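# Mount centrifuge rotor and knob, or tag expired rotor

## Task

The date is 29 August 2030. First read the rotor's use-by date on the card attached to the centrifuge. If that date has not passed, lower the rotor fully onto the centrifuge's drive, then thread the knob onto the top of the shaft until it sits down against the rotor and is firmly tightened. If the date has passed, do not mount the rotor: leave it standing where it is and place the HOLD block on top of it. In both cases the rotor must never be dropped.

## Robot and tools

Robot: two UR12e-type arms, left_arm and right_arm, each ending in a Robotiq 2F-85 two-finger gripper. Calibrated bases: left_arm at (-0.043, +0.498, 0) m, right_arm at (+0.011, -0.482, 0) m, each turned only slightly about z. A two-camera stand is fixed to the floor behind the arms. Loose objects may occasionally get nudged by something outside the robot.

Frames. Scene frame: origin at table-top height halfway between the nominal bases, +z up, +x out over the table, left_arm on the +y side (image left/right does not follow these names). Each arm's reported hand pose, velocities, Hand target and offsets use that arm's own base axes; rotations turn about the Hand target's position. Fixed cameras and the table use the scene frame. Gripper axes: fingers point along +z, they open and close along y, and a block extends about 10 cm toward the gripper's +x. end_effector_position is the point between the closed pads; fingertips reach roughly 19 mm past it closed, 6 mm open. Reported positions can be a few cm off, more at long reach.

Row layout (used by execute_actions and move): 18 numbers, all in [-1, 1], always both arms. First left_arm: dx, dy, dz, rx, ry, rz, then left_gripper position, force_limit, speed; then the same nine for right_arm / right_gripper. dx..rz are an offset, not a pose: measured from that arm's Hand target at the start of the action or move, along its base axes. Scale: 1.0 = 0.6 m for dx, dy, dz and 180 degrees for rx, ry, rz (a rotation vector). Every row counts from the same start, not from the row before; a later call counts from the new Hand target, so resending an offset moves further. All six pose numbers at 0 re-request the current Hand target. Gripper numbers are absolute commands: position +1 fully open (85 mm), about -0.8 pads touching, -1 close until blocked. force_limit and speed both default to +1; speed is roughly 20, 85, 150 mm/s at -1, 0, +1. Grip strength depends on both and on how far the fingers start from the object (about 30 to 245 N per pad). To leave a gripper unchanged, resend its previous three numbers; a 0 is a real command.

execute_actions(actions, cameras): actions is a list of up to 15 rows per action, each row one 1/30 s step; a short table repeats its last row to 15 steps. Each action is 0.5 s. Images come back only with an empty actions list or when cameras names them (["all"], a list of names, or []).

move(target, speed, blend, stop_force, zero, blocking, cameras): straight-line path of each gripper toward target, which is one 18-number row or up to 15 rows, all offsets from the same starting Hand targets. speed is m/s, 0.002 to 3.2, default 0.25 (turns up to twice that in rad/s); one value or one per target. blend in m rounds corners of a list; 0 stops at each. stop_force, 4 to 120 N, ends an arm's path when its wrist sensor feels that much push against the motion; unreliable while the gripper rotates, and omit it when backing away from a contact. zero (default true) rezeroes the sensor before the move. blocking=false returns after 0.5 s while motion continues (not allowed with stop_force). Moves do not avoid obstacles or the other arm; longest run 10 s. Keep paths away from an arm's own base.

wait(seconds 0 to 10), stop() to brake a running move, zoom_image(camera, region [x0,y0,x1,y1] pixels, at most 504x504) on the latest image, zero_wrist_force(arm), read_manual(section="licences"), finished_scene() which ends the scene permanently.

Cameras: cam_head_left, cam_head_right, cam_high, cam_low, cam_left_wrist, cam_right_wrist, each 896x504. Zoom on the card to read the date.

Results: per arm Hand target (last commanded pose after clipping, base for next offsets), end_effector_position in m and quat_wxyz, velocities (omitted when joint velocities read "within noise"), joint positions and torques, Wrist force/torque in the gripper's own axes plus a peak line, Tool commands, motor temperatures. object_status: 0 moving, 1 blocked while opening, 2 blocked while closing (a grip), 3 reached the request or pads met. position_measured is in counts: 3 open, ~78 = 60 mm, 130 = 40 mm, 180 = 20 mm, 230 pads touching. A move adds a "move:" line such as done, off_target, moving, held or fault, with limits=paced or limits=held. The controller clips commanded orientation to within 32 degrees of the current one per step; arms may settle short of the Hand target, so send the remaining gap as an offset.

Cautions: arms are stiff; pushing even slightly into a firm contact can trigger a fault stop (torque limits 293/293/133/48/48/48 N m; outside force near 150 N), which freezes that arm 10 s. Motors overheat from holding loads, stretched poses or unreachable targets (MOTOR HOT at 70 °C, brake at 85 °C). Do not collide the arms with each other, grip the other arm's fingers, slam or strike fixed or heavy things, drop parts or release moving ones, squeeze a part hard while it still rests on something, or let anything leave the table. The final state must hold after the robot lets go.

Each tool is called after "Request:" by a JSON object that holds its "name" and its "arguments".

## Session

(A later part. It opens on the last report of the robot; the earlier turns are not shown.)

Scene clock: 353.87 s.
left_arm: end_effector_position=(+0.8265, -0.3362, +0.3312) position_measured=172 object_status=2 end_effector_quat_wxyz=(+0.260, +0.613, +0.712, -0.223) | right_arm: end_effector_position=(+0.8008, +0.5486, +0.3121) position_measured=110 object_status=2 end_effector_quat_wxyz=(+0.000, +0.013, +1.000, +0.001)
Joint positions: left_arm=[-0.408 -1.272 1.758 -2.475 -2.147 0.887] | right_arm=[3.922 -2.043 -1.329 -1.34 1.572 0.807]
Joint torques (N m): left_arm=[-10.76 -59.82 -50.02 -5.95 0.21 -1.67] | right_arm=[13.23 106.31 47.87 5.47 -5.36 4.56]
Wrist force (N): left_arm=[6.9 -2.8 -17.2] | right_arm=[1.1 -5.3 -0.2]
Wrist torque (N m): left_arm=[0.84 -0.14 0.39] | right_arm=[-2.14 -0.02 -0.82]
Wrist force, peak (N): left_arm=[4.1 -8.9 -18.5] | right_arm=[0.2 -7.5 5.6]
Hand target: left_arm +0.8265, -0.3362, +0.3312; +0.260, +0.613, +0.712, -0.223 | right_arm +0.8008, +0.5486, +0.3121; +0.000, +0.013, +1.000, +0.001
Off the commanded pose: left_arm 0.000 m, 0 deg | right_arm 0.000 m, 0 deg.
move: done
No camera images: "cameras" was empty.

Request:
{"name": "execute_actions", "arguments": {"actions": [], "cameras": ["cam_right_wrist", "cam_head_left", "cam_head_right", "cam_low", "cam_left_wrist"]}}

Scene clock: 355.17 s.
left_arm: end_effector_position=(+0.8265, -0.3362, +0.3312) position_measured=172 object_status=2 end_effector_quat_wxyz=(+0.260, +0.613, +0.712, -0.223) | right_arm: end_effector_position=(+0.8008, +0.5486, +0.3121) position_measured=110 object_status=2 end_effector_quat_wxyz=(+0.000, +0.013, +1.000, +0.001)
Joint positions: left_arm=[-0.408 -1.272 1.758 -2.475 -2.147 0.887] | right_arm=[3.922 -2.043 -1.329 -1.34 1.572 0.807]
Joint velocities: within noise
Joint torques (N m): left_arm=[-10.93 -59.18 -49.99 -6.09 0.47 -1.55] | right_arm=[13.52 102.16 49.42 2.32 -4.66 4.19]
Motor temperatures (°C): left_arm=[33 47 35 32 47 49] | right_arm=[37 40 31 41 41 41]
Wrist force (N): left_arm=[7.1 -3.0 -17.4] | right_arm=[0.7 -5.3 -0.4]
Wrist torque (N m): left_arm=[0.83 -0.17 0.40] | right_arm=[-2.02 0.00 -0.81]
Wrist force, peak (N): left_arm=[6.5 -2.8 -17.8] | right_arm=[0.7 -6.4 -0.1]
Hand target: left_arm +0.8265, -0.3362, +0.3312; +0.260, +0.613, +0.712, -0.223 | right_arm +0.8008, +0.5486, +0.3121; +0.000, +0.013, +1.000, +0.001
Tool commands: left_gripper/position=-1.0 left_gripper/force_limit=-1.0 left_gripper/speed=-0.5 right_gripper/position=-1.0 right_gripper/force_limit=-1.0 right_gripper/speed=-0.5
Off the commanded pose: left_arm 0.000 m, 0 deg | right_arm 0.000 m, 0 deg.
camera_calibration:
cam_left_wrist: T_world_to_cam=[[0.991205, 0.132074, 0.00831153, -0.767492], [0.05589, -0.474725, 0.878358, -0.478788], [0.119954, -0.870168, -0.477931, -0.108034], [0, 0, 0, 1]] pos_world=[0.80046, -0.219934, 0.375293]
cam_right_wrist: T_world_to_cam=[[0.0426447, 0.998705, 0.0277394, -0.588478], [0.936532, -0.0496294, 0.347051, -0.810634], [0.347979, 0.0111789, -0.937436, 0.134019], [0, 0, 0, 1]] pos_world=[0.737645, 0.545987, 0.42329]
Images, in order (width x height): cam_head_left 896x504, cam_head_right 896x504, cam_low 896x504, cam_left_wrist 896x504, cam_right_wrist 896x504.

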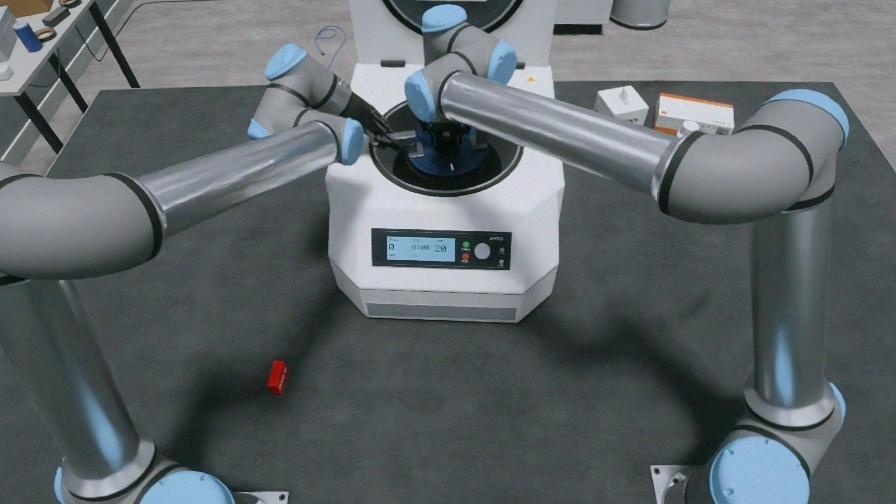

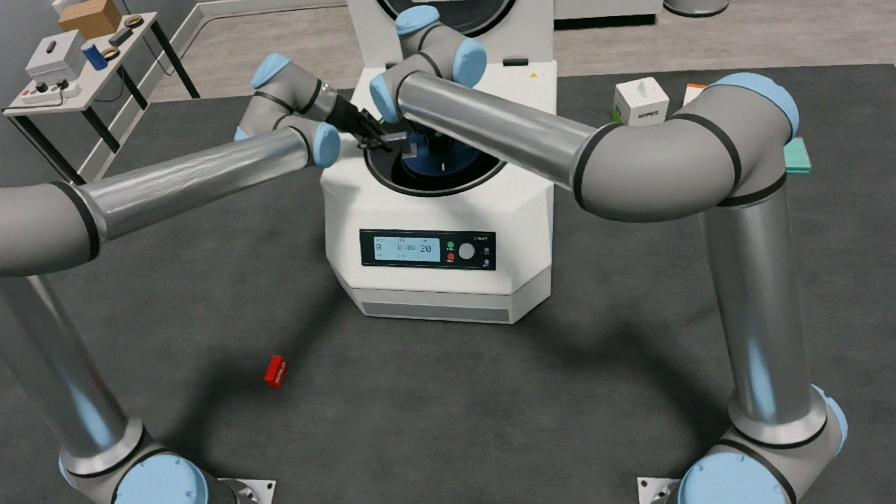

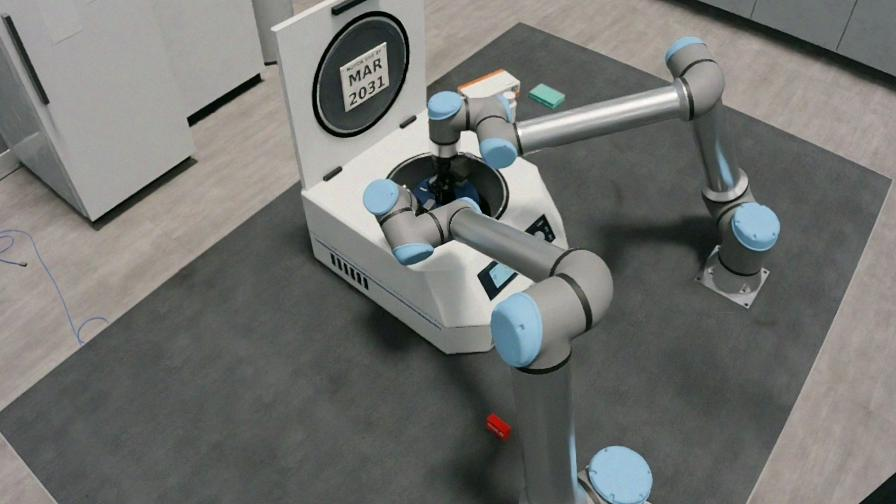

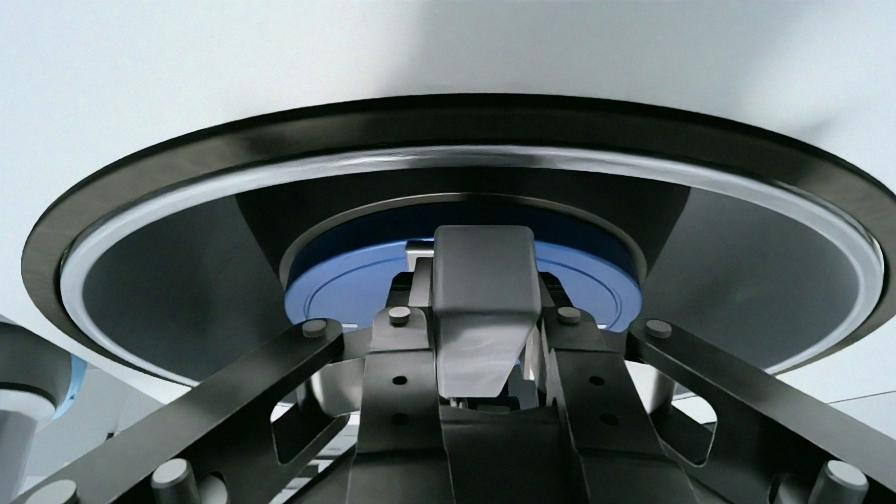

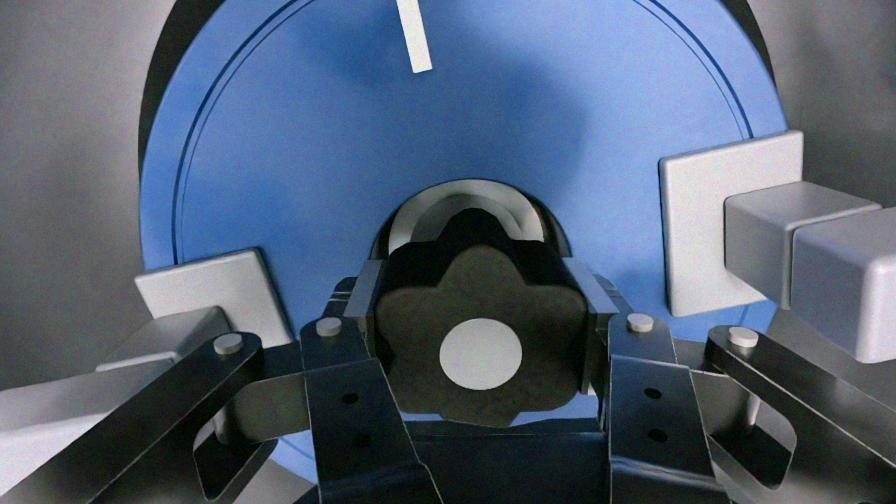

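Request:
{"name": "zoom_image", "arguments": {"camera": "cam_right_wrist", "region": [350, 160, 600, 300]}}

Request:
{"name": "zoom_image", "arguments": {"camera": "cam_head_left", "region": [425, 110, 473, 162]}}

Request:
{"name": "zoom_image", "arguments": {"camera": "cam_low", "region": [425, 170, 465, 210]}}

Scaled by 2.016 from the camera's 896x504 image, which has a finer 1280x720 frame.

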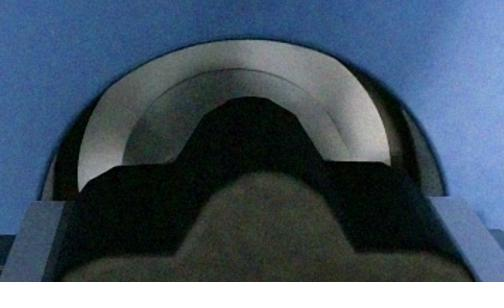

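Scaled by 9.692 from the camera's 896x504 image, which has a finer 1280x720 frame.

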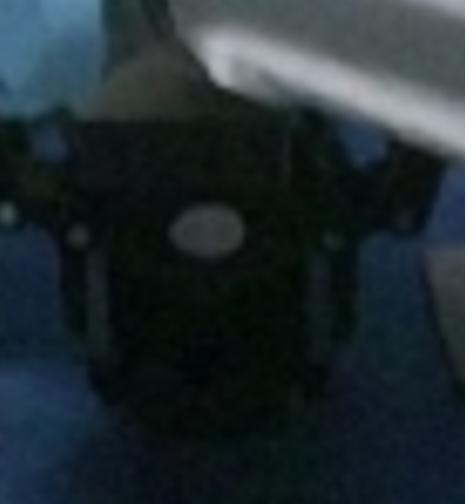

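Scaled by 12.600 from the camera's 896x504 image, which has a finer 1280x720 frame.

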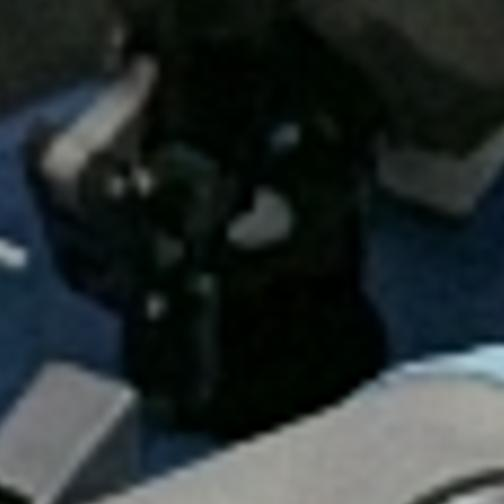

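Request:
{"name": "move", "arguments": {"target": [0,0,0,0,0,0,-1,-1,-0.5,0,-0.0002,-0.0003,0,0,-0.1111,-1,-1,-0.5], "speed": 0.3, "cameras": []}}

Scene clock: 360.87 s.
left_arm: end_effector_position=(+0.8266, -0.3362, +0.3311) position_measured=172 object_status=2 end_effector_quat_wxyz=(+0.260, +0.613, +0.712, -0.223) | right_arm: end_effector_position=(+0.8008, +0.5485, +0.3120) position_measured=110 object_status=2 end_effector_quat_wxyz=(+0.000, +0.187, +0.982, +0.001)
Joint positions: left_arm=[-0.408 -1.272 1.757 -2.475 -2.147 0.887] | right_arm=[3.922 -2.043 -1.33 -1.339 1.572 1.156]
Joint torques (N m): left_arm=[-20.19 -125.35 -3.31 11.2 -21.17 -1.81] | right_arm=[3.48 87.93 45.51 9.99 -1.55 20.66]
Wrist force (N): left_arm=[-5.9 107.6 27.4] | right_arm=[-4.2 -17.8 -10.3]
Wrist torque (N m): left_arm=[1.95 0.13 1.42] | right_arm=[-1.31 -0.31 -17.26]
Wrist force, peak (N): left_arm=[-7.5 128.8 41.9] | right_arm=[5.6 -25.1 -15.5]
Hand target: left_arm +0.8265, -0.3362, +0.3312; +0.260, +0.613, +0.712, -0.223 | right_arm +0.8008, +0.5485, +0.3119; +0.000, +0.187, +0.982, +0.001
Off the commanded pose: left_arm 0.000 m, 0 deg | right_arm 0.000 m, 0 deg.
move: done
No camera images: "cameras" was empty.

Request:
{"name": "move", "arguments": {"target": [0,0,0,0,0,0,-1,-1,-0.5,0,0,0,0,0,0.0222,-1,-1,-0.5], "speed": 0.2, "cameras": []}}

Scene clock: 362.63 s.
left_arm: end_effector_position=(+0.8264, -0.3362, +0.3312) position_measured=172 object_status=2 end_effector_quat_wxyz=(+0.260, +0.613, +0.712, -0.223) | right_arm: end_effector_position=(+0.8008, +0.5485, +0.3119) position_measured=110 object_status=2 end_effector_quat_wxyz=(+0.000, +0.152, +0.988, +0.001)
Joint positions: left_arm=[-0.408 -1.273 1.758 -2.475 -2.147 0.887] | right_arm=[3.922 -2.043 -1.33 -1.339 1.572 1.087]
Joint torques (N m): left_arm=[-15.39 -63.45 -49.53 -7.18 1.83 -1.61] | right_arm=[-0.38 86.79 56.29 -0.22 3.79 -3.89]
Wrist force (N): left_arm=[-0.3 -2.0 -5.1] | right_arm=[-15.6 1.7 -0.4]
Wrist torque (N m): left_arm=[0.34 0.02 0.31] | right_arm=[-0.92 -0.18 -0.62]
Wrist force, peak (N): left_arm=[-6.6 106.1 27.4] | right_arm=[-4.4 -17.2 -9.7]
Hand target: left_arm +0.8265, -0.3362, +0.3312; +0.260, +0.613, +0.712, -0.223 | right_arm +0.8008, +0.5485, +0.3119; +0.000, +0.152, +0.988, +0.001
Off the commanded pose: left_arm 0.000 m, 0 deg | right_arm 0.000 m, 0 deg.
move: done
No camera images: "cameras" was empty.

Request:
{"name": "execute_actions", "arguments": {"actions": [], "cameras": ["cam_head_left", "cam_head_right", "cam_low", "cam_right_wrist"]}}

Request:
{"name": "zoom_image", "arguments": {"camera": "cam_head_left", "region": [430, 126, 464, 160]}}

Request:
{"name": "zoom_image", "arguments": {"camera": "cam_head_right", "region": [422, 126, 456, 160]}}

Request:
{"name": "zoom_image", "arguments": {"camera": "cam_low", "region": [430, 175, 464, 209]}}

Request:
{"name": "zoom_image", "arguments": {"camera": "cam_right_wrist", "region": [370, 165, 570, 265]}}

Scene clock: 367.30 s.
left_arm: end_effector_position=(+0.8265, -0.3362, +0.3312) position_measured=172 object_status=2 end_effector_quat_wxyz=(+0.260, +0.613, +0.712, -0.223) | right_arm: end_effector_position=(+0.8008, +0.5485, +0.3119) position_measured=110 object_status=2 end_effector_quat_wxyz=(+0.000, +0.152, +0.988, +0.001)
Joint positions: left_arm=[-0.408 -1.272 1.758 -2.475 -2.147 0.887] | right_arm=[3.922 -2.043 -1.33 -1.339 1.572 1.086]
Joint velocities: within noise
Joint torques (N m): left_arm=[4.89 -51.36 -48.31 -6.51 0.29 -1.16] | right_arm=[-0.68 99.78 57.48 -0.83 6.09 -3.84]
Motor temperatures (°C): left_arm=[33 47 35 32 47 49] | right_arm=[37 40 31 40 41 41]
Wrist force (N): left_arm=[3.5 -4.5 -9.9] | right_arm=[-14.5 0.3 0.8]
Wrist torque (N m): left_arm=[0.49 -0.07 0.42] | right_arm=[-1.01 -0.18 -0.50]
Wrist force, peak (N): left_arm=[3.5 -4.6 -10.3] | right_arm=[-15.9 1.6 0.0]
Hand target: left_arm +0.8265, -0.3362, +0.3312; +0.260, +0.613, +0.712, -0.223 | right_arm +0.8008, +0.5485, +0.3119; +0.000, +0.152, +0.988, +0.001
Tool commands: left_gripper/position=-1.0 left_gripper/force_limit=-1.0 left_gripper/speed=-0.5 right_gripper/position=-1.0 right_gripper/force_limit=-1.0 right_gripper/speed=-0.5
Off the commanded pose: left_arm 0.000 m, 0 deg | right_arm 0.000 m, 0 deg.
camera_calibration:
cam_right_wrist: T_world_to_cam=[[0.316346, 0.948238, 0.0277327, -0.779867], [0.886536, -0.305913, 0.347089, -0.630013], [0.337607, -0.0852141, -0.937422, 0.194993], [0, 0, 0, 1]] pos_world=[0.739407, 0.563387, 0.423089]
Images, in order (width x height): cam_head_left 896x504, cam_head_right 896x504, cam_low 896x504, cam_right_wrist 896x504.

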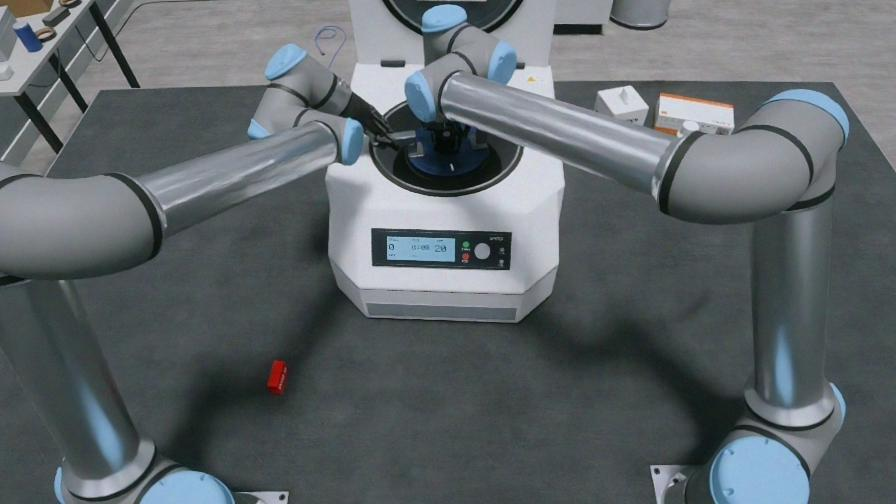

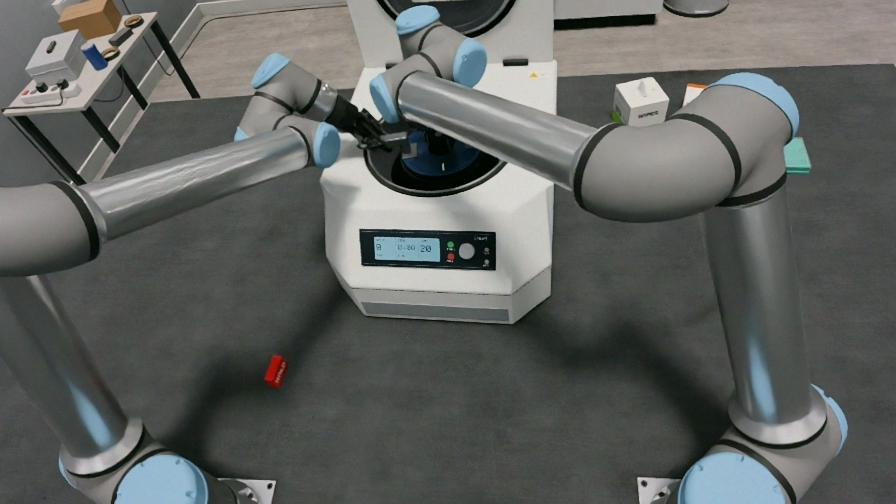

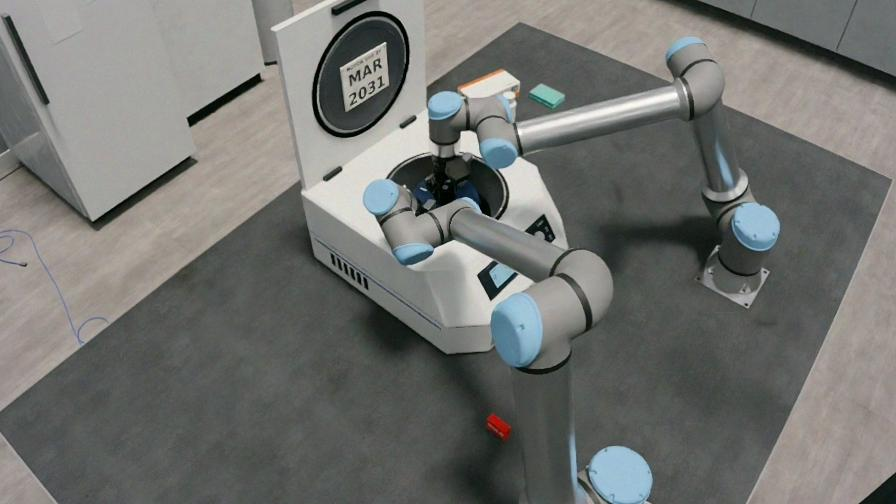

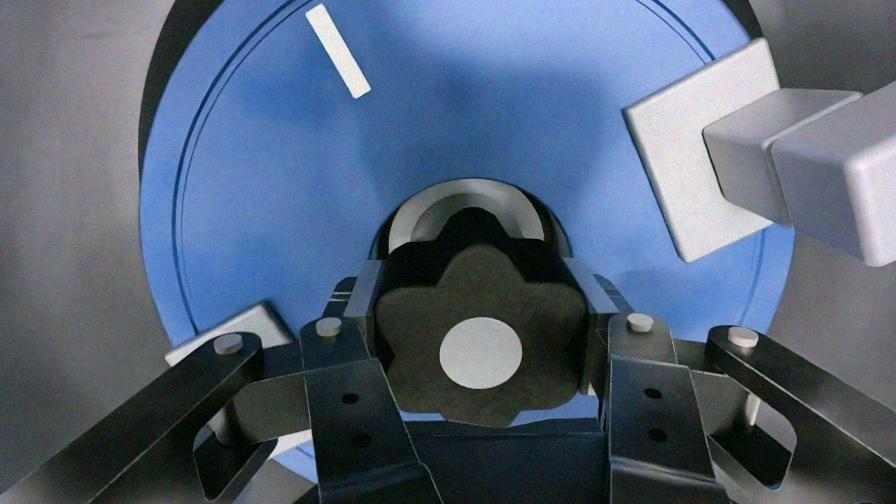

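Scaled by 14.824 from the camera's 896x504 image, which has a finer 1280x720 frame.

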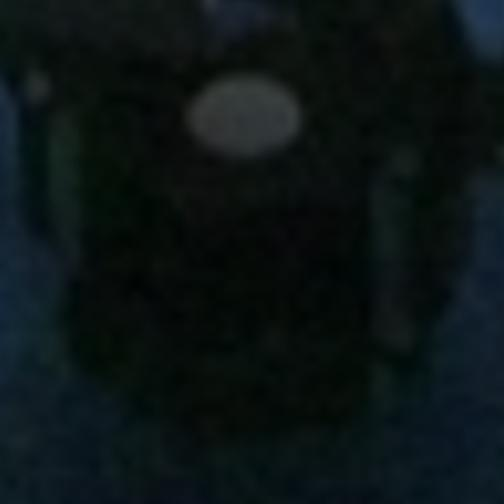

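Scaled by 14.824 from the camera's 896x504 image, which has a finer 1280x720 frame.

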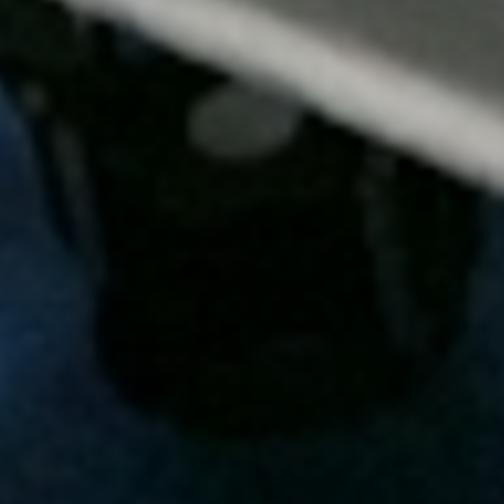

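Scaled by 14.824 from the camera's 896x504 image, which has a finer 1280x720 frame.

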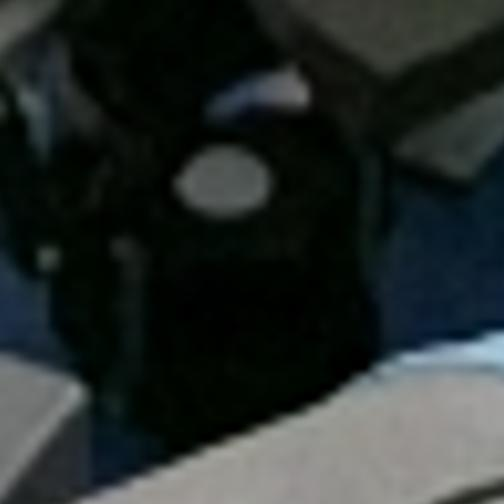

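Scaled by 2.520 from the camera's 896x504 image, which has a finer 1280x720 frame.

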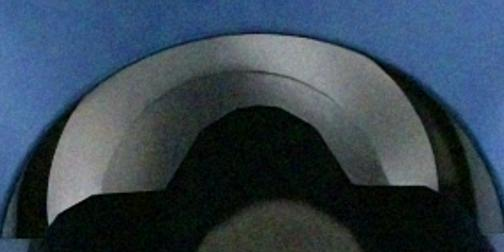

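Request:
{"name": "move", "arguments": {"target": [0,0,0.0008,0,0,0,-1,-1,-0.5,0,0,0,0,0,0,-1,-1,-0.5], "speed": 0.01, "cameras": []}}

Scene clock: 381.47 s.
left_arm: end_effector_position=(+0.8265, -0.3362, +0.3315) position_measured=172 object_status=2 end_effector_quat_wxyz=(+0.260, +0.613, +0.712, -0.223) | right_arm: end_effector_position=(+0.8008, +0.5485, +0.3119) position_measured=110 object_status=2 end_effector_quat_wxyz=(+0.000, +0.152, +0.988, +0.001)
Joint positions: left_arm=[-0.408 -1.273 1.757 -2.474 -2.147 0.887] | right_arm=[3.922 -2.043 -1.33 -1.339 1.572 1.086]
Joint torques (N m): left_arm=[5.7 -100.79 -58.45 -3.12 -1.22 -0.61] | right_arm=[-3.59 99.28 56.99 -0.86 5.59 -3.62]
Wrist force (N): left_arm=[4.9 -2.6 3.1] | right_arm=[-14.2 0.7 0.2]
Wrist torque (N m): left_arm=[0.41 -0.11 0.41] | right_arm=[-0.95 -0.17 -0.54]
Wrist force, peak (N): left_arm=[3.1 -4.2 -10.8] | right_arm=[-15.1 0.5 0.5]
Hand target: left_arm +0.8265, -0.3362, +0.3317; +0.260, +0.613, +0.712, -0.223 | right_arm +0.8008, +0.5485, +0.3119; +0.000, +0.152, +0.988, +0.001
Off the commanded pose: left_arm 0.000 m, 0 deg | right_arm 0.000 m, 0 deg.
move: done
No camera images: "cameras" was empty.

Request:
{"name": "move", "arguments": {"target": [0,0,0.0010,0,0,0,-1,-1,-0.5,0,0,0,0,0,0,-1,-1,-0.5], "speed": 0.01, "cameras": []}}

Scene clock: 382.80 s.
left_arm: end_effector_position=(+0.8265, -0.3362, +0.3321) position_measured=172 object_status=2 end_effector_quat_wxyz=(+0.260, +0.613, +0.712, -0.223) | right_arm: end_effector_position=(+0.8008, +0.5485, +0.3119) position_measured=110 object_status=2 end_effector_quat_wxyz=(+0.000, +0.152, +0.988, +0.001)
Joint positions: left_arm=[-0.408 -1.273 1.757 -2.473 -2.147 0.887] | right_arm=[3.922 -2.043 -1.33 -1.339 1.572 1.086]
Joint torques (N m): left_arm=[4.94 -134.13 -76.78 -7.89 -1.79 -0.89] | right_arm=[-1.75 99.4 57.04 -0.75 5.73 -3.19]
Wrist force (N): left_arm=[13.1 2.0 42.5] | right_arm=[-12.6 -0.2 -1.3]
Wrist torque (N m): left_arm=[-0.05 -0.23 0.28] | right_arm=[-0.93 -0.20 -0.81]
Wrist force, peak (N): left_arm=[13.1 2.0 42.5] | right_arm=[-14.5 0.6 0.4]
Hand target: left_arm +0.8265, -0.3362, +0.3323; +0.260, +0.613, +0.712, -0.223 | right_arm +0.8008, +0.5485, +0.3119; +0.000, +0.152, +0.988, +0.001
Off the commanded pose: left_arm 0.000 m, 0 deg | right_arm 0.000 m, 0 deg.
move: done
No camera images: "cameras" was empty.

Request:
{"name": "move", "arguments": {"target": [0,0,-0.00125,0,0,0,-1,-1,-0.5,0,0,0,0,0,0.0056,-1,-1,-0.5], "speed": 0.02, "cameras": []}}

Scene clock: 385.43 s.
left_arm: end_effector_position=(+0.8265, -0.3362, +0.3317) position_measured=172 object_status=2 end_effector_quat_wxyz=(+0.260, +0.613, +0.712, -0.223) | right_arm: end_effector_position=(+0.8008, +0.5485, +0.3120) position_measured=110 object_status=2 end_effector_quat_wxyz=(+0.000, +0.144, +0.990, +0.001)
Joint positions: left_arm=[-0.408 -1.273 1.757 -2.474 -2.147 0.887] | right_arm=[3.922 -2.043 -1.33 -1.339 1.572 1.069]
Joint torques (N m): left_arm=[6.04 -70.67 -56.92 -14.63 -1.06 -0.83] | right_arm=[0.22 95.05 56.01 -1.15 6.04 -7.79]
Wrist force (N): left_arm=[12.5 -27.7 13.8] | right_arm=[-17.9 6.1 3.1]
Wrist torque (N m): left_arm=[-0.21 -0.15 -0.06] | right_arm=[-0.83 -0.22 3.36]
Wrist force, peak (N): left_arm=[18.6 -2.2 51.2] | right_arm=[-18.2 6.0 3.5]
Hand target: left_arm +0.8265, -0.3362, +0.3315; +0.260, +0.613, +0.712, -0.223 | right_arm +0.8008, +0.5485, +0.3119; +0.000, +0.144, +0.990, +0.001
Off the commanded pose: left_arm 0.000 m, 0 deg | right_arm 0.000 m, 0 deg.
move: done
No camera images: "cameras" was empty.

Request:
{"name": "move", "arguments": {"target": [0,0,0,0,0,0,-1,-1,-0.5,0.0011,0,0,0,0,-0.0045,-1,-1,-0.5], "speed": 0.02, "cameras": []}}

Scene clock: 386.90 s.
left_arm: end_effector_position=(+0.8265, -0.3362, +0.3315) position_measured=172 object_status=2 end_effector_quat_wxyz=(+0.260, +0.613, +0.712, -0.223) | right_arm: end_effector_position=(+0.8014, +0.5485, +0.3120) position_measured=110 object_status=2 end_effector_quat_wxyz=(+0.000, +0.150, +0.989, +0.001)
Joint positions: left_arm=[-0.408 -1.273 1.757 -2.474 -2.147 0.887] | right_arm=[3.922 -2.043 -1.328 -1.34 1.572 1.082]
Joint torques (N m): left_arm=[7.14 -65.41 -51.41 -9.13 -1.06 -0.65] | right_arm=[-8.83 73.31 63.69 5.82 1.14 3.88]
Wrist force (N): left_arm=[12.0 -3.3 2.3] | right_arm=[9.5 -19.1 -8.3]
Wrist torque (N m): left_arm=[0.30 -0.17 0.22] | right_arm=[-1.15 -0.30 -0.55]
Wrist force, peak (N): left_arm=[12.4 -27.5 12.6] | right_arm=[9.5 -19.1 -8.3]
Hand target: left_arm +0.8265, -0.3362, +0.3315; +0.260, +0.613, +0.712, -0.223 | right_arm +0.8015, +0.5485, +0.3119; +0.000, +0.151, +0.989, +0.001
Off the commanded pose: left_arm 0.000 m, 0 deg | right_arm 0.000 m, 0 deg.
move: done
No camera images: "cameras" was empty.

Request:
{"name": "move", "arguments": {"target": [0,0,0,0,0,0,-1,-1,-0.5,-0.0005,-0.0006,0.0001,0,0,0,-1,-1,-0.5], "speed": 0.02, "cameras": []}}

Scene clock: 387.93 s.
left_arm: end_effector_position=(+0.8265, -0.3362, +0.3315) position_measured=172 object_status=2 end_effector_quat_wxyz=(+0.260, +0.613, +0.712, -0.223) | right_arm: end_effector_position=(+0.8012, +0.5482, +0.3120) position_measured=110 object_status=2 end_effector_quat_wxyz=(+0.000, +0.151, +0.989, +0.001)
Joint positions: left_arm=[-0.408 -1.273 1.757 -2.474 -2.147 0.887] | right_arm=[3.922 -2.043 -1.329 -1.339 1.572 1.082]
Joint torques (N m): left_arm=[5.57 -78.03 -48.12 -5.29 -4.15 -0.83] | right_arm=[-11.92 105.18 42.68 7.22 -3.55 1.8]
Wrist force (N): left_arm=[8.3 -4.7 5.6] | right_arm=[0.6 -0.2 -5.4]
Wrist torque (N m): left_arm=[0.26 -0.14 0.31] | right_arm=[-1.00 -0.24 -0.55]
Wrist force, peak (N): left_arm=[12.3 -3.1 3.0] | right_arm=[11.7 -20.3 -9.8]
Hand target: left_arm +0.8265, -0.3362, +0.3315; +0.260, +0.613, +0.712, -0.223 | right_arm +0.8012, +0.5482, +0.3120; +0.000, +0.151, +0.989, +0.001
Off the commanded pose: left_arm 0.000 m, 0 deg | right_arm 0.000 m, 0 deg.
move: done
No camera images: "cameras" was empty.

Request:
{"name": "move", "arguments": {"target": [[0,0,0,0,0,0,-1,-1,-0.5,0,0,0,0,0,0,0.75,-1,-0.7],[0,0,0,0,0,0,-1,-1,-0.5,0,0,0.12,0,0,0,0.75,-1,-0.7]], "speed": 0.15, "cameras": ["cam_right_wrist", "cam_head_left", "cam_head_right", "cam_low"]}}

Scene clock: 390.47 s.
left_arm: end_effector_position=(+0.8265, -0.3362, +0.3315) position_measured=172 object_status=2 end_effector_quat_wxyz=(+0.260, +0.613, +0.712, -0.223) | right_arm: end_effector_position=(+0.8012, +0.5481, +0.3839) position_measured=35 object_status=3 end_effector_quat_wxyz=(+0.000, +0.151, +0.989, +0.001)
Joint positions: left_arm=[-0.408 -1.273 1.757 -2.474 -2.147 0.887] | right_arm=[3.922 -2.022 -1.233 -1.457 1.572 1.082]
Joint torques (N m): left_arm=[6.26 -92.04 -45.06 -7.1 -2.38 -0.77] | right_arm=[0.37 106.31 61.01 1.5 -1.62 -3.83]
Wrist force (N): left_arm=[8.2 -8.3 3.6] | right_arm=[-2.7 0.4 -0.9]
Wrist torque (N m): left_arm=[0.30 -0.13 0.24] | right_arm=[-0.10 0.19 0.13]
Wrist force, peak (N): left_arm=[8.6 -8.6 3.6] | right_arm=[-5.7 6.1 4.8]
Hand target: left_arm +0.8265, -0.3362, +0.3315; +0.260, +0.613, +0.712, -0.223 | right_arm +0.8012, +0.5482, +0.3840; +0.000, +0.151, +0.989, +0.001
Off the commanded pose: left_arm 0.000 m, 0 deg | right_arm 0.000 m, 0 deg.
move: done
camera_calibration:
cam_right_wrist: T_world_to_cam=[[0.313029, 0.949338, 0.0277603, -0.779558], [0.887579, -0.302816, 0.347141, -0.657944], [0.33796, -0.0840257, -0.937402, 0.261306], [0, 0, 0, 1]] pos_world=[0.73969, 0.562784, 0.494989]
Images, in order (width x height): cam_head_left 896x504, cam_head_right 896x504, cam_low 896x504, cam_right_wrist 896x504.

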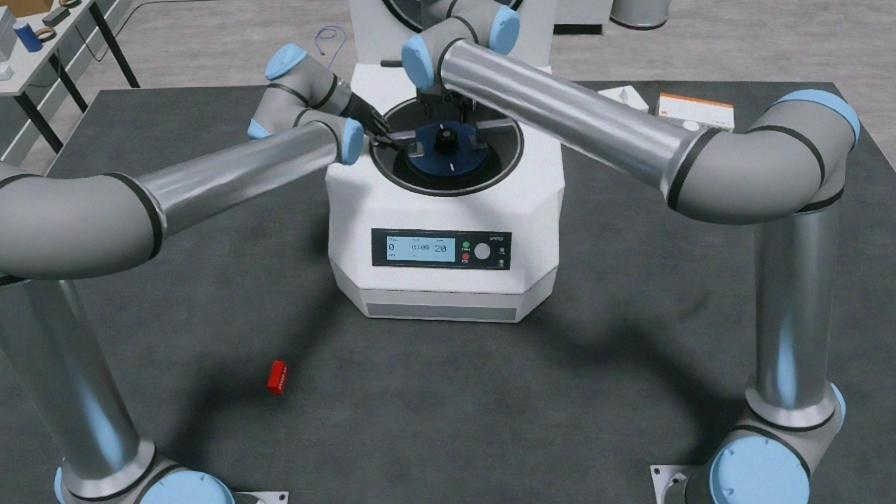

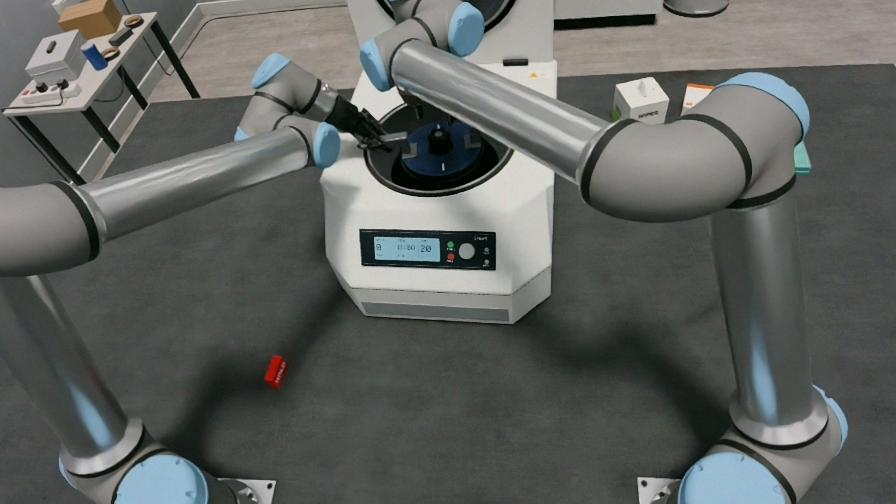

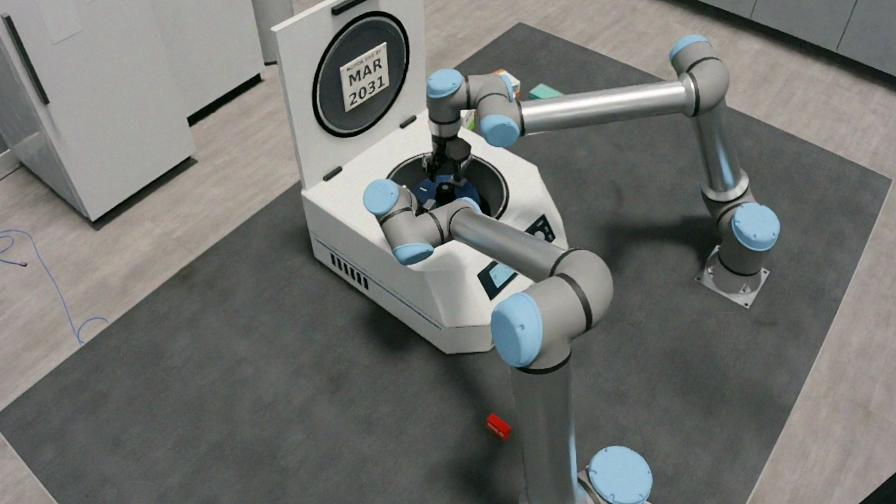

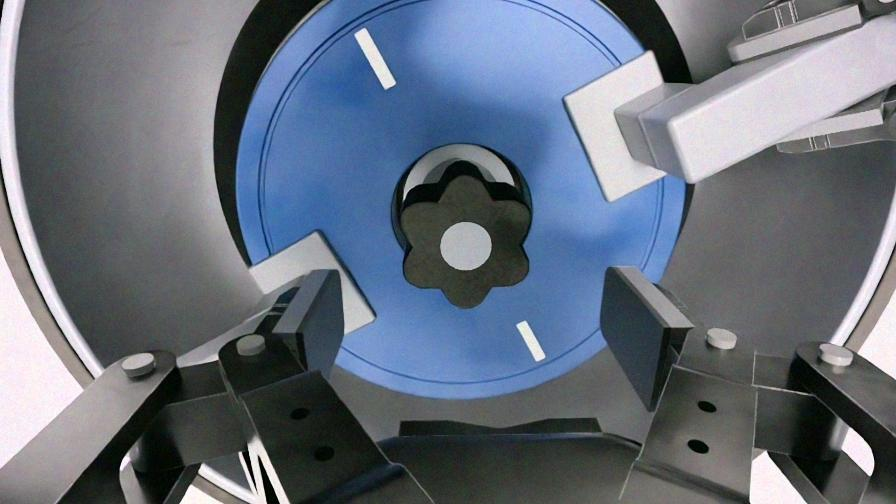

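Request:
{"name": "zoom_image", "arguments": {"camera": "cam_head_left", "region": [415, 110, 479, 174]}}

Request:
{"name": "zoom_image", "arguments": {"camera": "cam_head_right", "region": [409, 110, 473, 174]}}

Request:
{"name": "zoom_image", "arguments": {"camera": "cam_right_wrist", "region": [366, 130, 556, 320]}}

Request:
{"name": "zoom_image", "arguments": {"camera": "cam_low", "region": [420, 170, 474, 215]}}

Scaled by 7.875 from the camera's 896x504 image, which has a finer 1280x720 frame.

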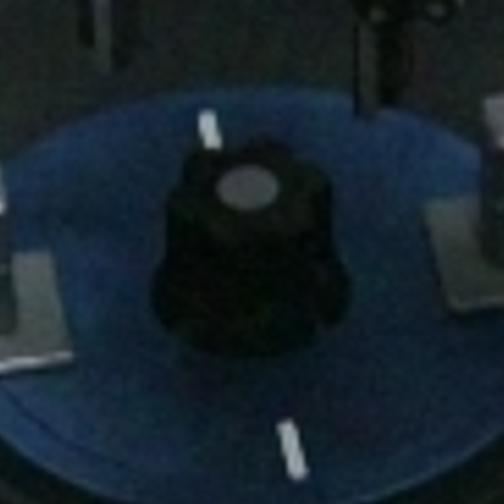

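Scaled by 7.875 from the camera's 896x504 image, which has a finer 1280x720 frame.

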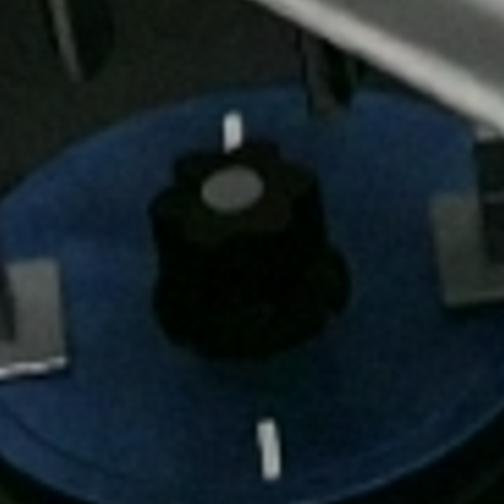

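Scaled by 2.653 from the camera's 896x504 image, which has a finer 1280x720 frame.

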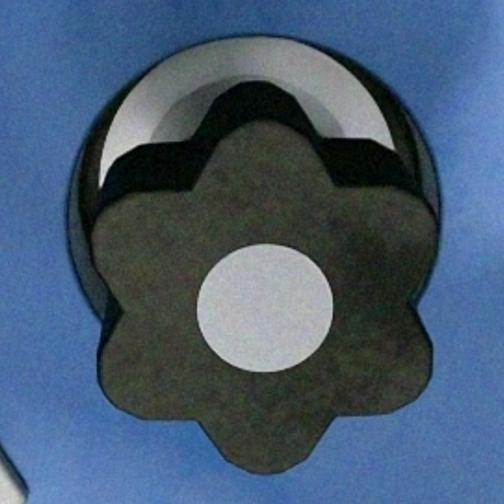

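Scaled by 9.333 from the camera's 896x504 image, which has a finer 1280x720 frame.

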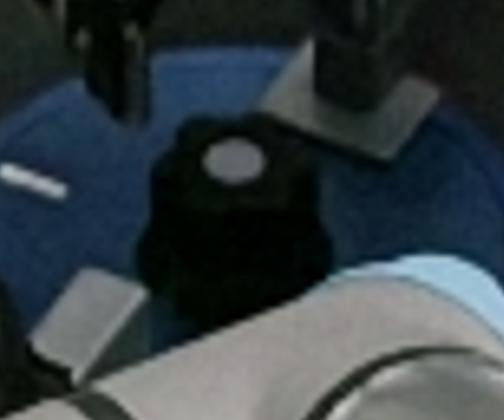

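Request:
{"name": "zoom_image", "arguments": {"camera": "cam_right_wrist", "region": [386, 136, 546, 226]}}

Request:
{"name": "move", "arguments": {"target": [0,0,0,0,0,0,-1,-1,-0.5,-0.0716,0.0224,0,0,0,0,0.75,-1,-0.7], "speed": 0.1, "cameras": ["cam_right_wrist"]}}

Request:
{"name": "zoom_image", "arguments": {"camera": "cam_right_wrist", "region": [376, 220, 556, 330]}}

Scaled by 3.150 from the camera's 896x504 image, which has a finer 1280x720 frame.

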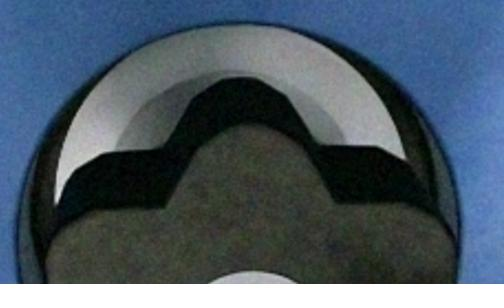

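Scene clock: 394.63 s.
left_arm: end_effector_position=(+0.8265, -0.3362, +0.3315) position_measured=172 object_status=2 end_effector_quat_wxyz=(+0.260, +0.613, +0.712, -0.223) | right_arm: end_effector_position=(+0.7583, +0.5616, +0.3840) position_measured=35 object_status=3 end_effector_quat_wxyz=(+0.000, +0.151, +0.989, +0.001)
Joint positions: left_arm=[-0.408 -1.273 1.757 -2.474 -2.147 0.887] | right_arm=[3.964 -1.975 -1.3 -1.436 1.572 1.125]
Joint torques (N m): left_arm=[5.8 -92.28 -45.42 -9.83 -0.99 -0.61] | right_arm=[10.1 101.41 47.27 8.9 -2.43 3.94]
Wrist force (N): left_arm=[8.5 -8.6 3.6] | right_arm=[-2.5 0.4 -1.0]
Wrist torque (N m): left_arm=[0.25 -0.19 0.24] | right_arm=[-0.09 0.16 0.13]
Wrist force, peak (N): left_arm=[8.4 -8.8 4.0] | right_arm=[-4.5 -0.7 -0.6]
Hand target: left_arm +0.8265, -0.3362, +0.3315; +0.260, +0.613, +0.712, -0.223 | right_arm +0.7582, +0.5616, +0.3840; +0.000, +0.151, +0.989, +0.001
Off the commanded pose: left_arm 0.000 m, 0 deg | right_arm 0.000 m, 0 deg.
move: done
camera_calibration:
cam_right_wrist: T_world_to_cam=[[0.313023, 0.949339, 0.0277899, -0.77899], [0.887659, -0.302841, 0.346913, -0.615831], [0.337754, -0.083924, -0.937485, 0.277126], [0, 0, 0, 1]] pos_world=[0.69689, 0.576285, 0.49509]
Images, in order (width x height): cam_right_wrist 896x504.

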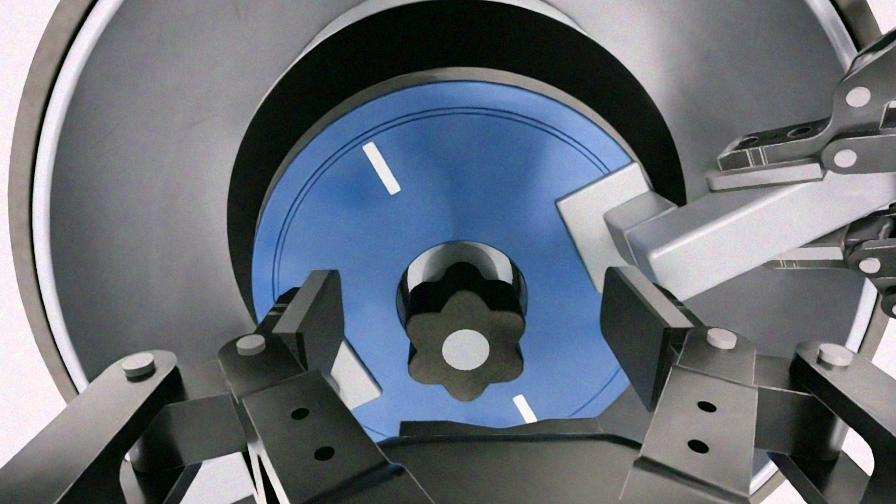

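Scaled by 2.800 from the camera's 896x504 image, which has a finer 1280x720 frame.

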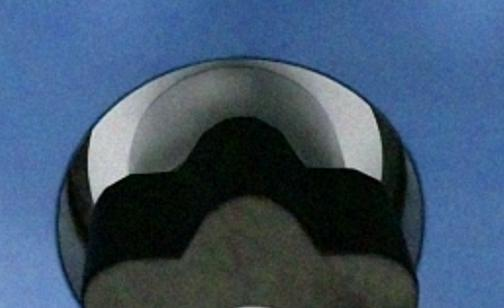

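Request:
{"name": "move", "arguments": {"target": [[0,0,-0.0003,0,0,0,0.1,-1,-0.8,0,0,0,0,0,0,0.75,-1,-0.7],[-0.0194,0.1273,0.1531,0,0,0,0.1,-1,-0.8,0,0,0.2,0,0,0,0.75,-1,-0.7]], "speed": [0.05, 0.12], "cameras": ["cam_head_left", "cam_head_right", "cam_high", "cam_low", "cam_right_wrist"]}}

Scene clock: 402.60 s.
left_arm: end_effector_position=(+0.8149, -0.2599, +0.4233) position_measured=117 object_status=3 end_effector_quat_wxyz=(+0.260, +0.613, +0.712, -0.223) | right_arm: end_effector_position=(+0.7582, +0.5616, +0.5039) position_measured=35 object_status=3 end_effector_quat_wxyz=(+0.000, +0.151, +0.989, +0.001)
Joint positions: left_arm=[-0.322 -1.376 1.703 -2.264 -2.18 0.983] | right_arm=[3.964 -1.968 -1.099 -1.644 1.572 1.125]
Joint torques (N m): left_arm=[18.38 -87.12 -57.33 -1.59 -4.78 1.73] | right_arm=[5.07 77.92 61.69 1.67 -0.96 2.09]
Wrist force (N): left_arm=[1.1 -3.3 -0.9] | right_arm=[-2.0 0.3 -0.7]
Wrist torque (N m): left_arm=[-0.48 0.07 -0.57] | right_arm=[-0.12 0.10 0.12]
Wrist force, peak (N): left_arm=[8.2 -7.6 8.3] | right_arm=[-2.0 0.5 -2.6]
Hand target: left_arm +0.8149, -0.2598, +0.4234; +0.260, +0.613, +0.712, -0.223 | right_arm +0.7582, +0.5616, +0.5040; +0.000, +0.151, +0.989, +0.001
Off the commanded pose: left_arm 0.000 m, 0 deg | right_arm 0.000 m, 0 deg.
move: done
camera_calibration:
cam_right_wrist: T_world_to_cam=[[0.313029, 0.949338, 0.0277603, -0.782245], [0.887579, -0.302816, 0.347141, -0.657347], [0.33796, -0.0840257, -0.937402, 0.389461], [0, 0, 0, 1]] pos_world=[0.69669, 0.576284, 0.614989]
Images, in order (width x height): cam_head_left 896x504, cam_head_right 896x504, cam_high 896x504, cam_low 896x504, cam_right_wrist 896x504.

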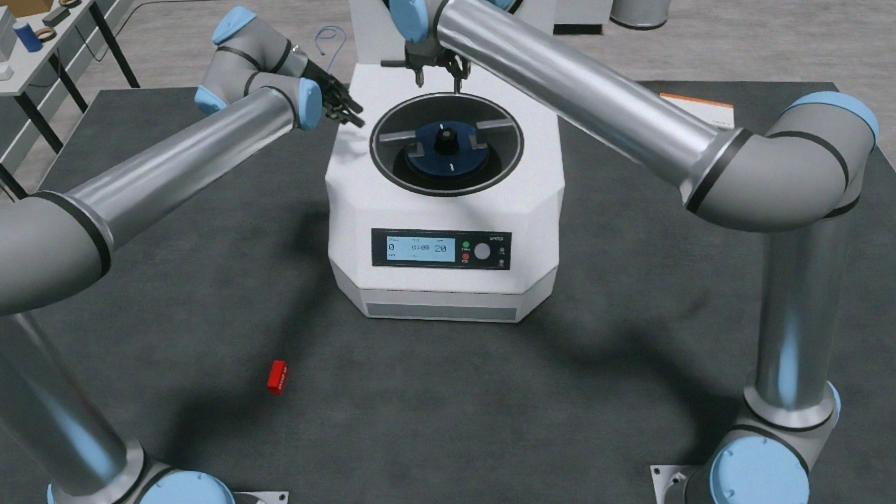

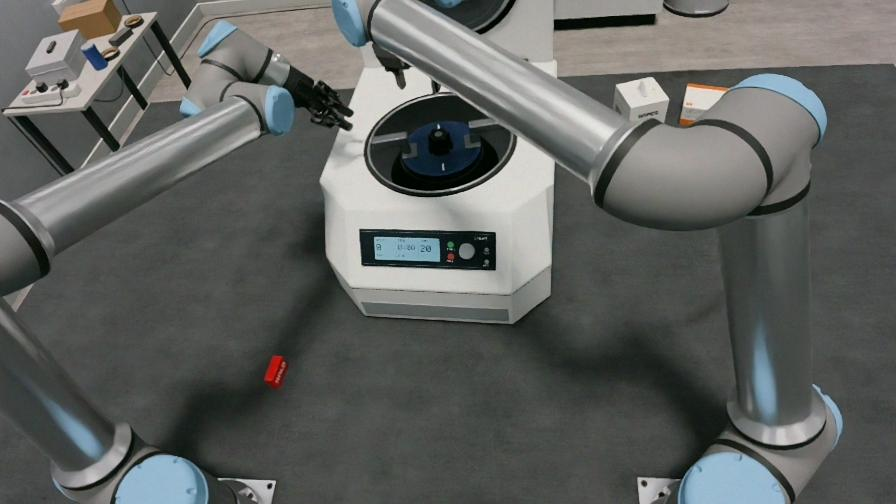

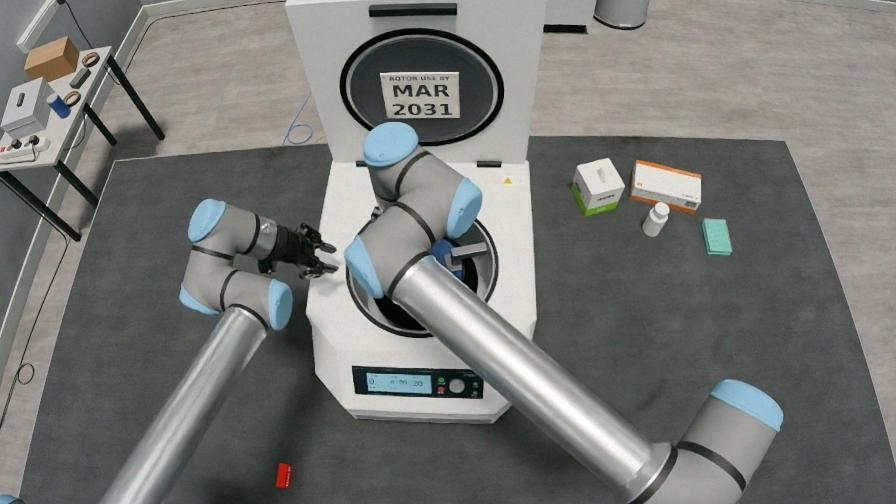

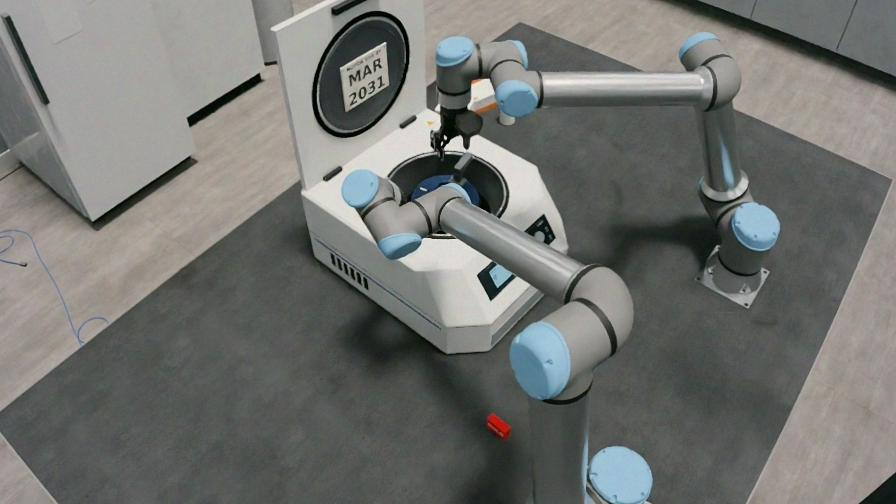

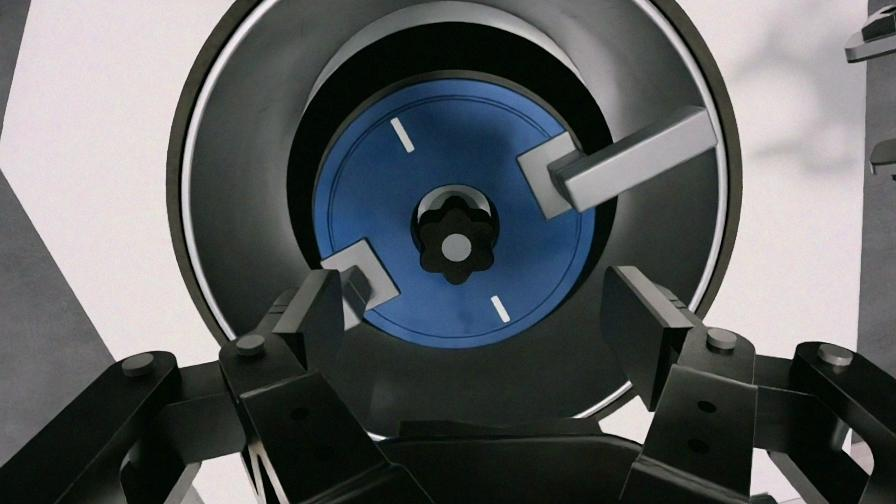

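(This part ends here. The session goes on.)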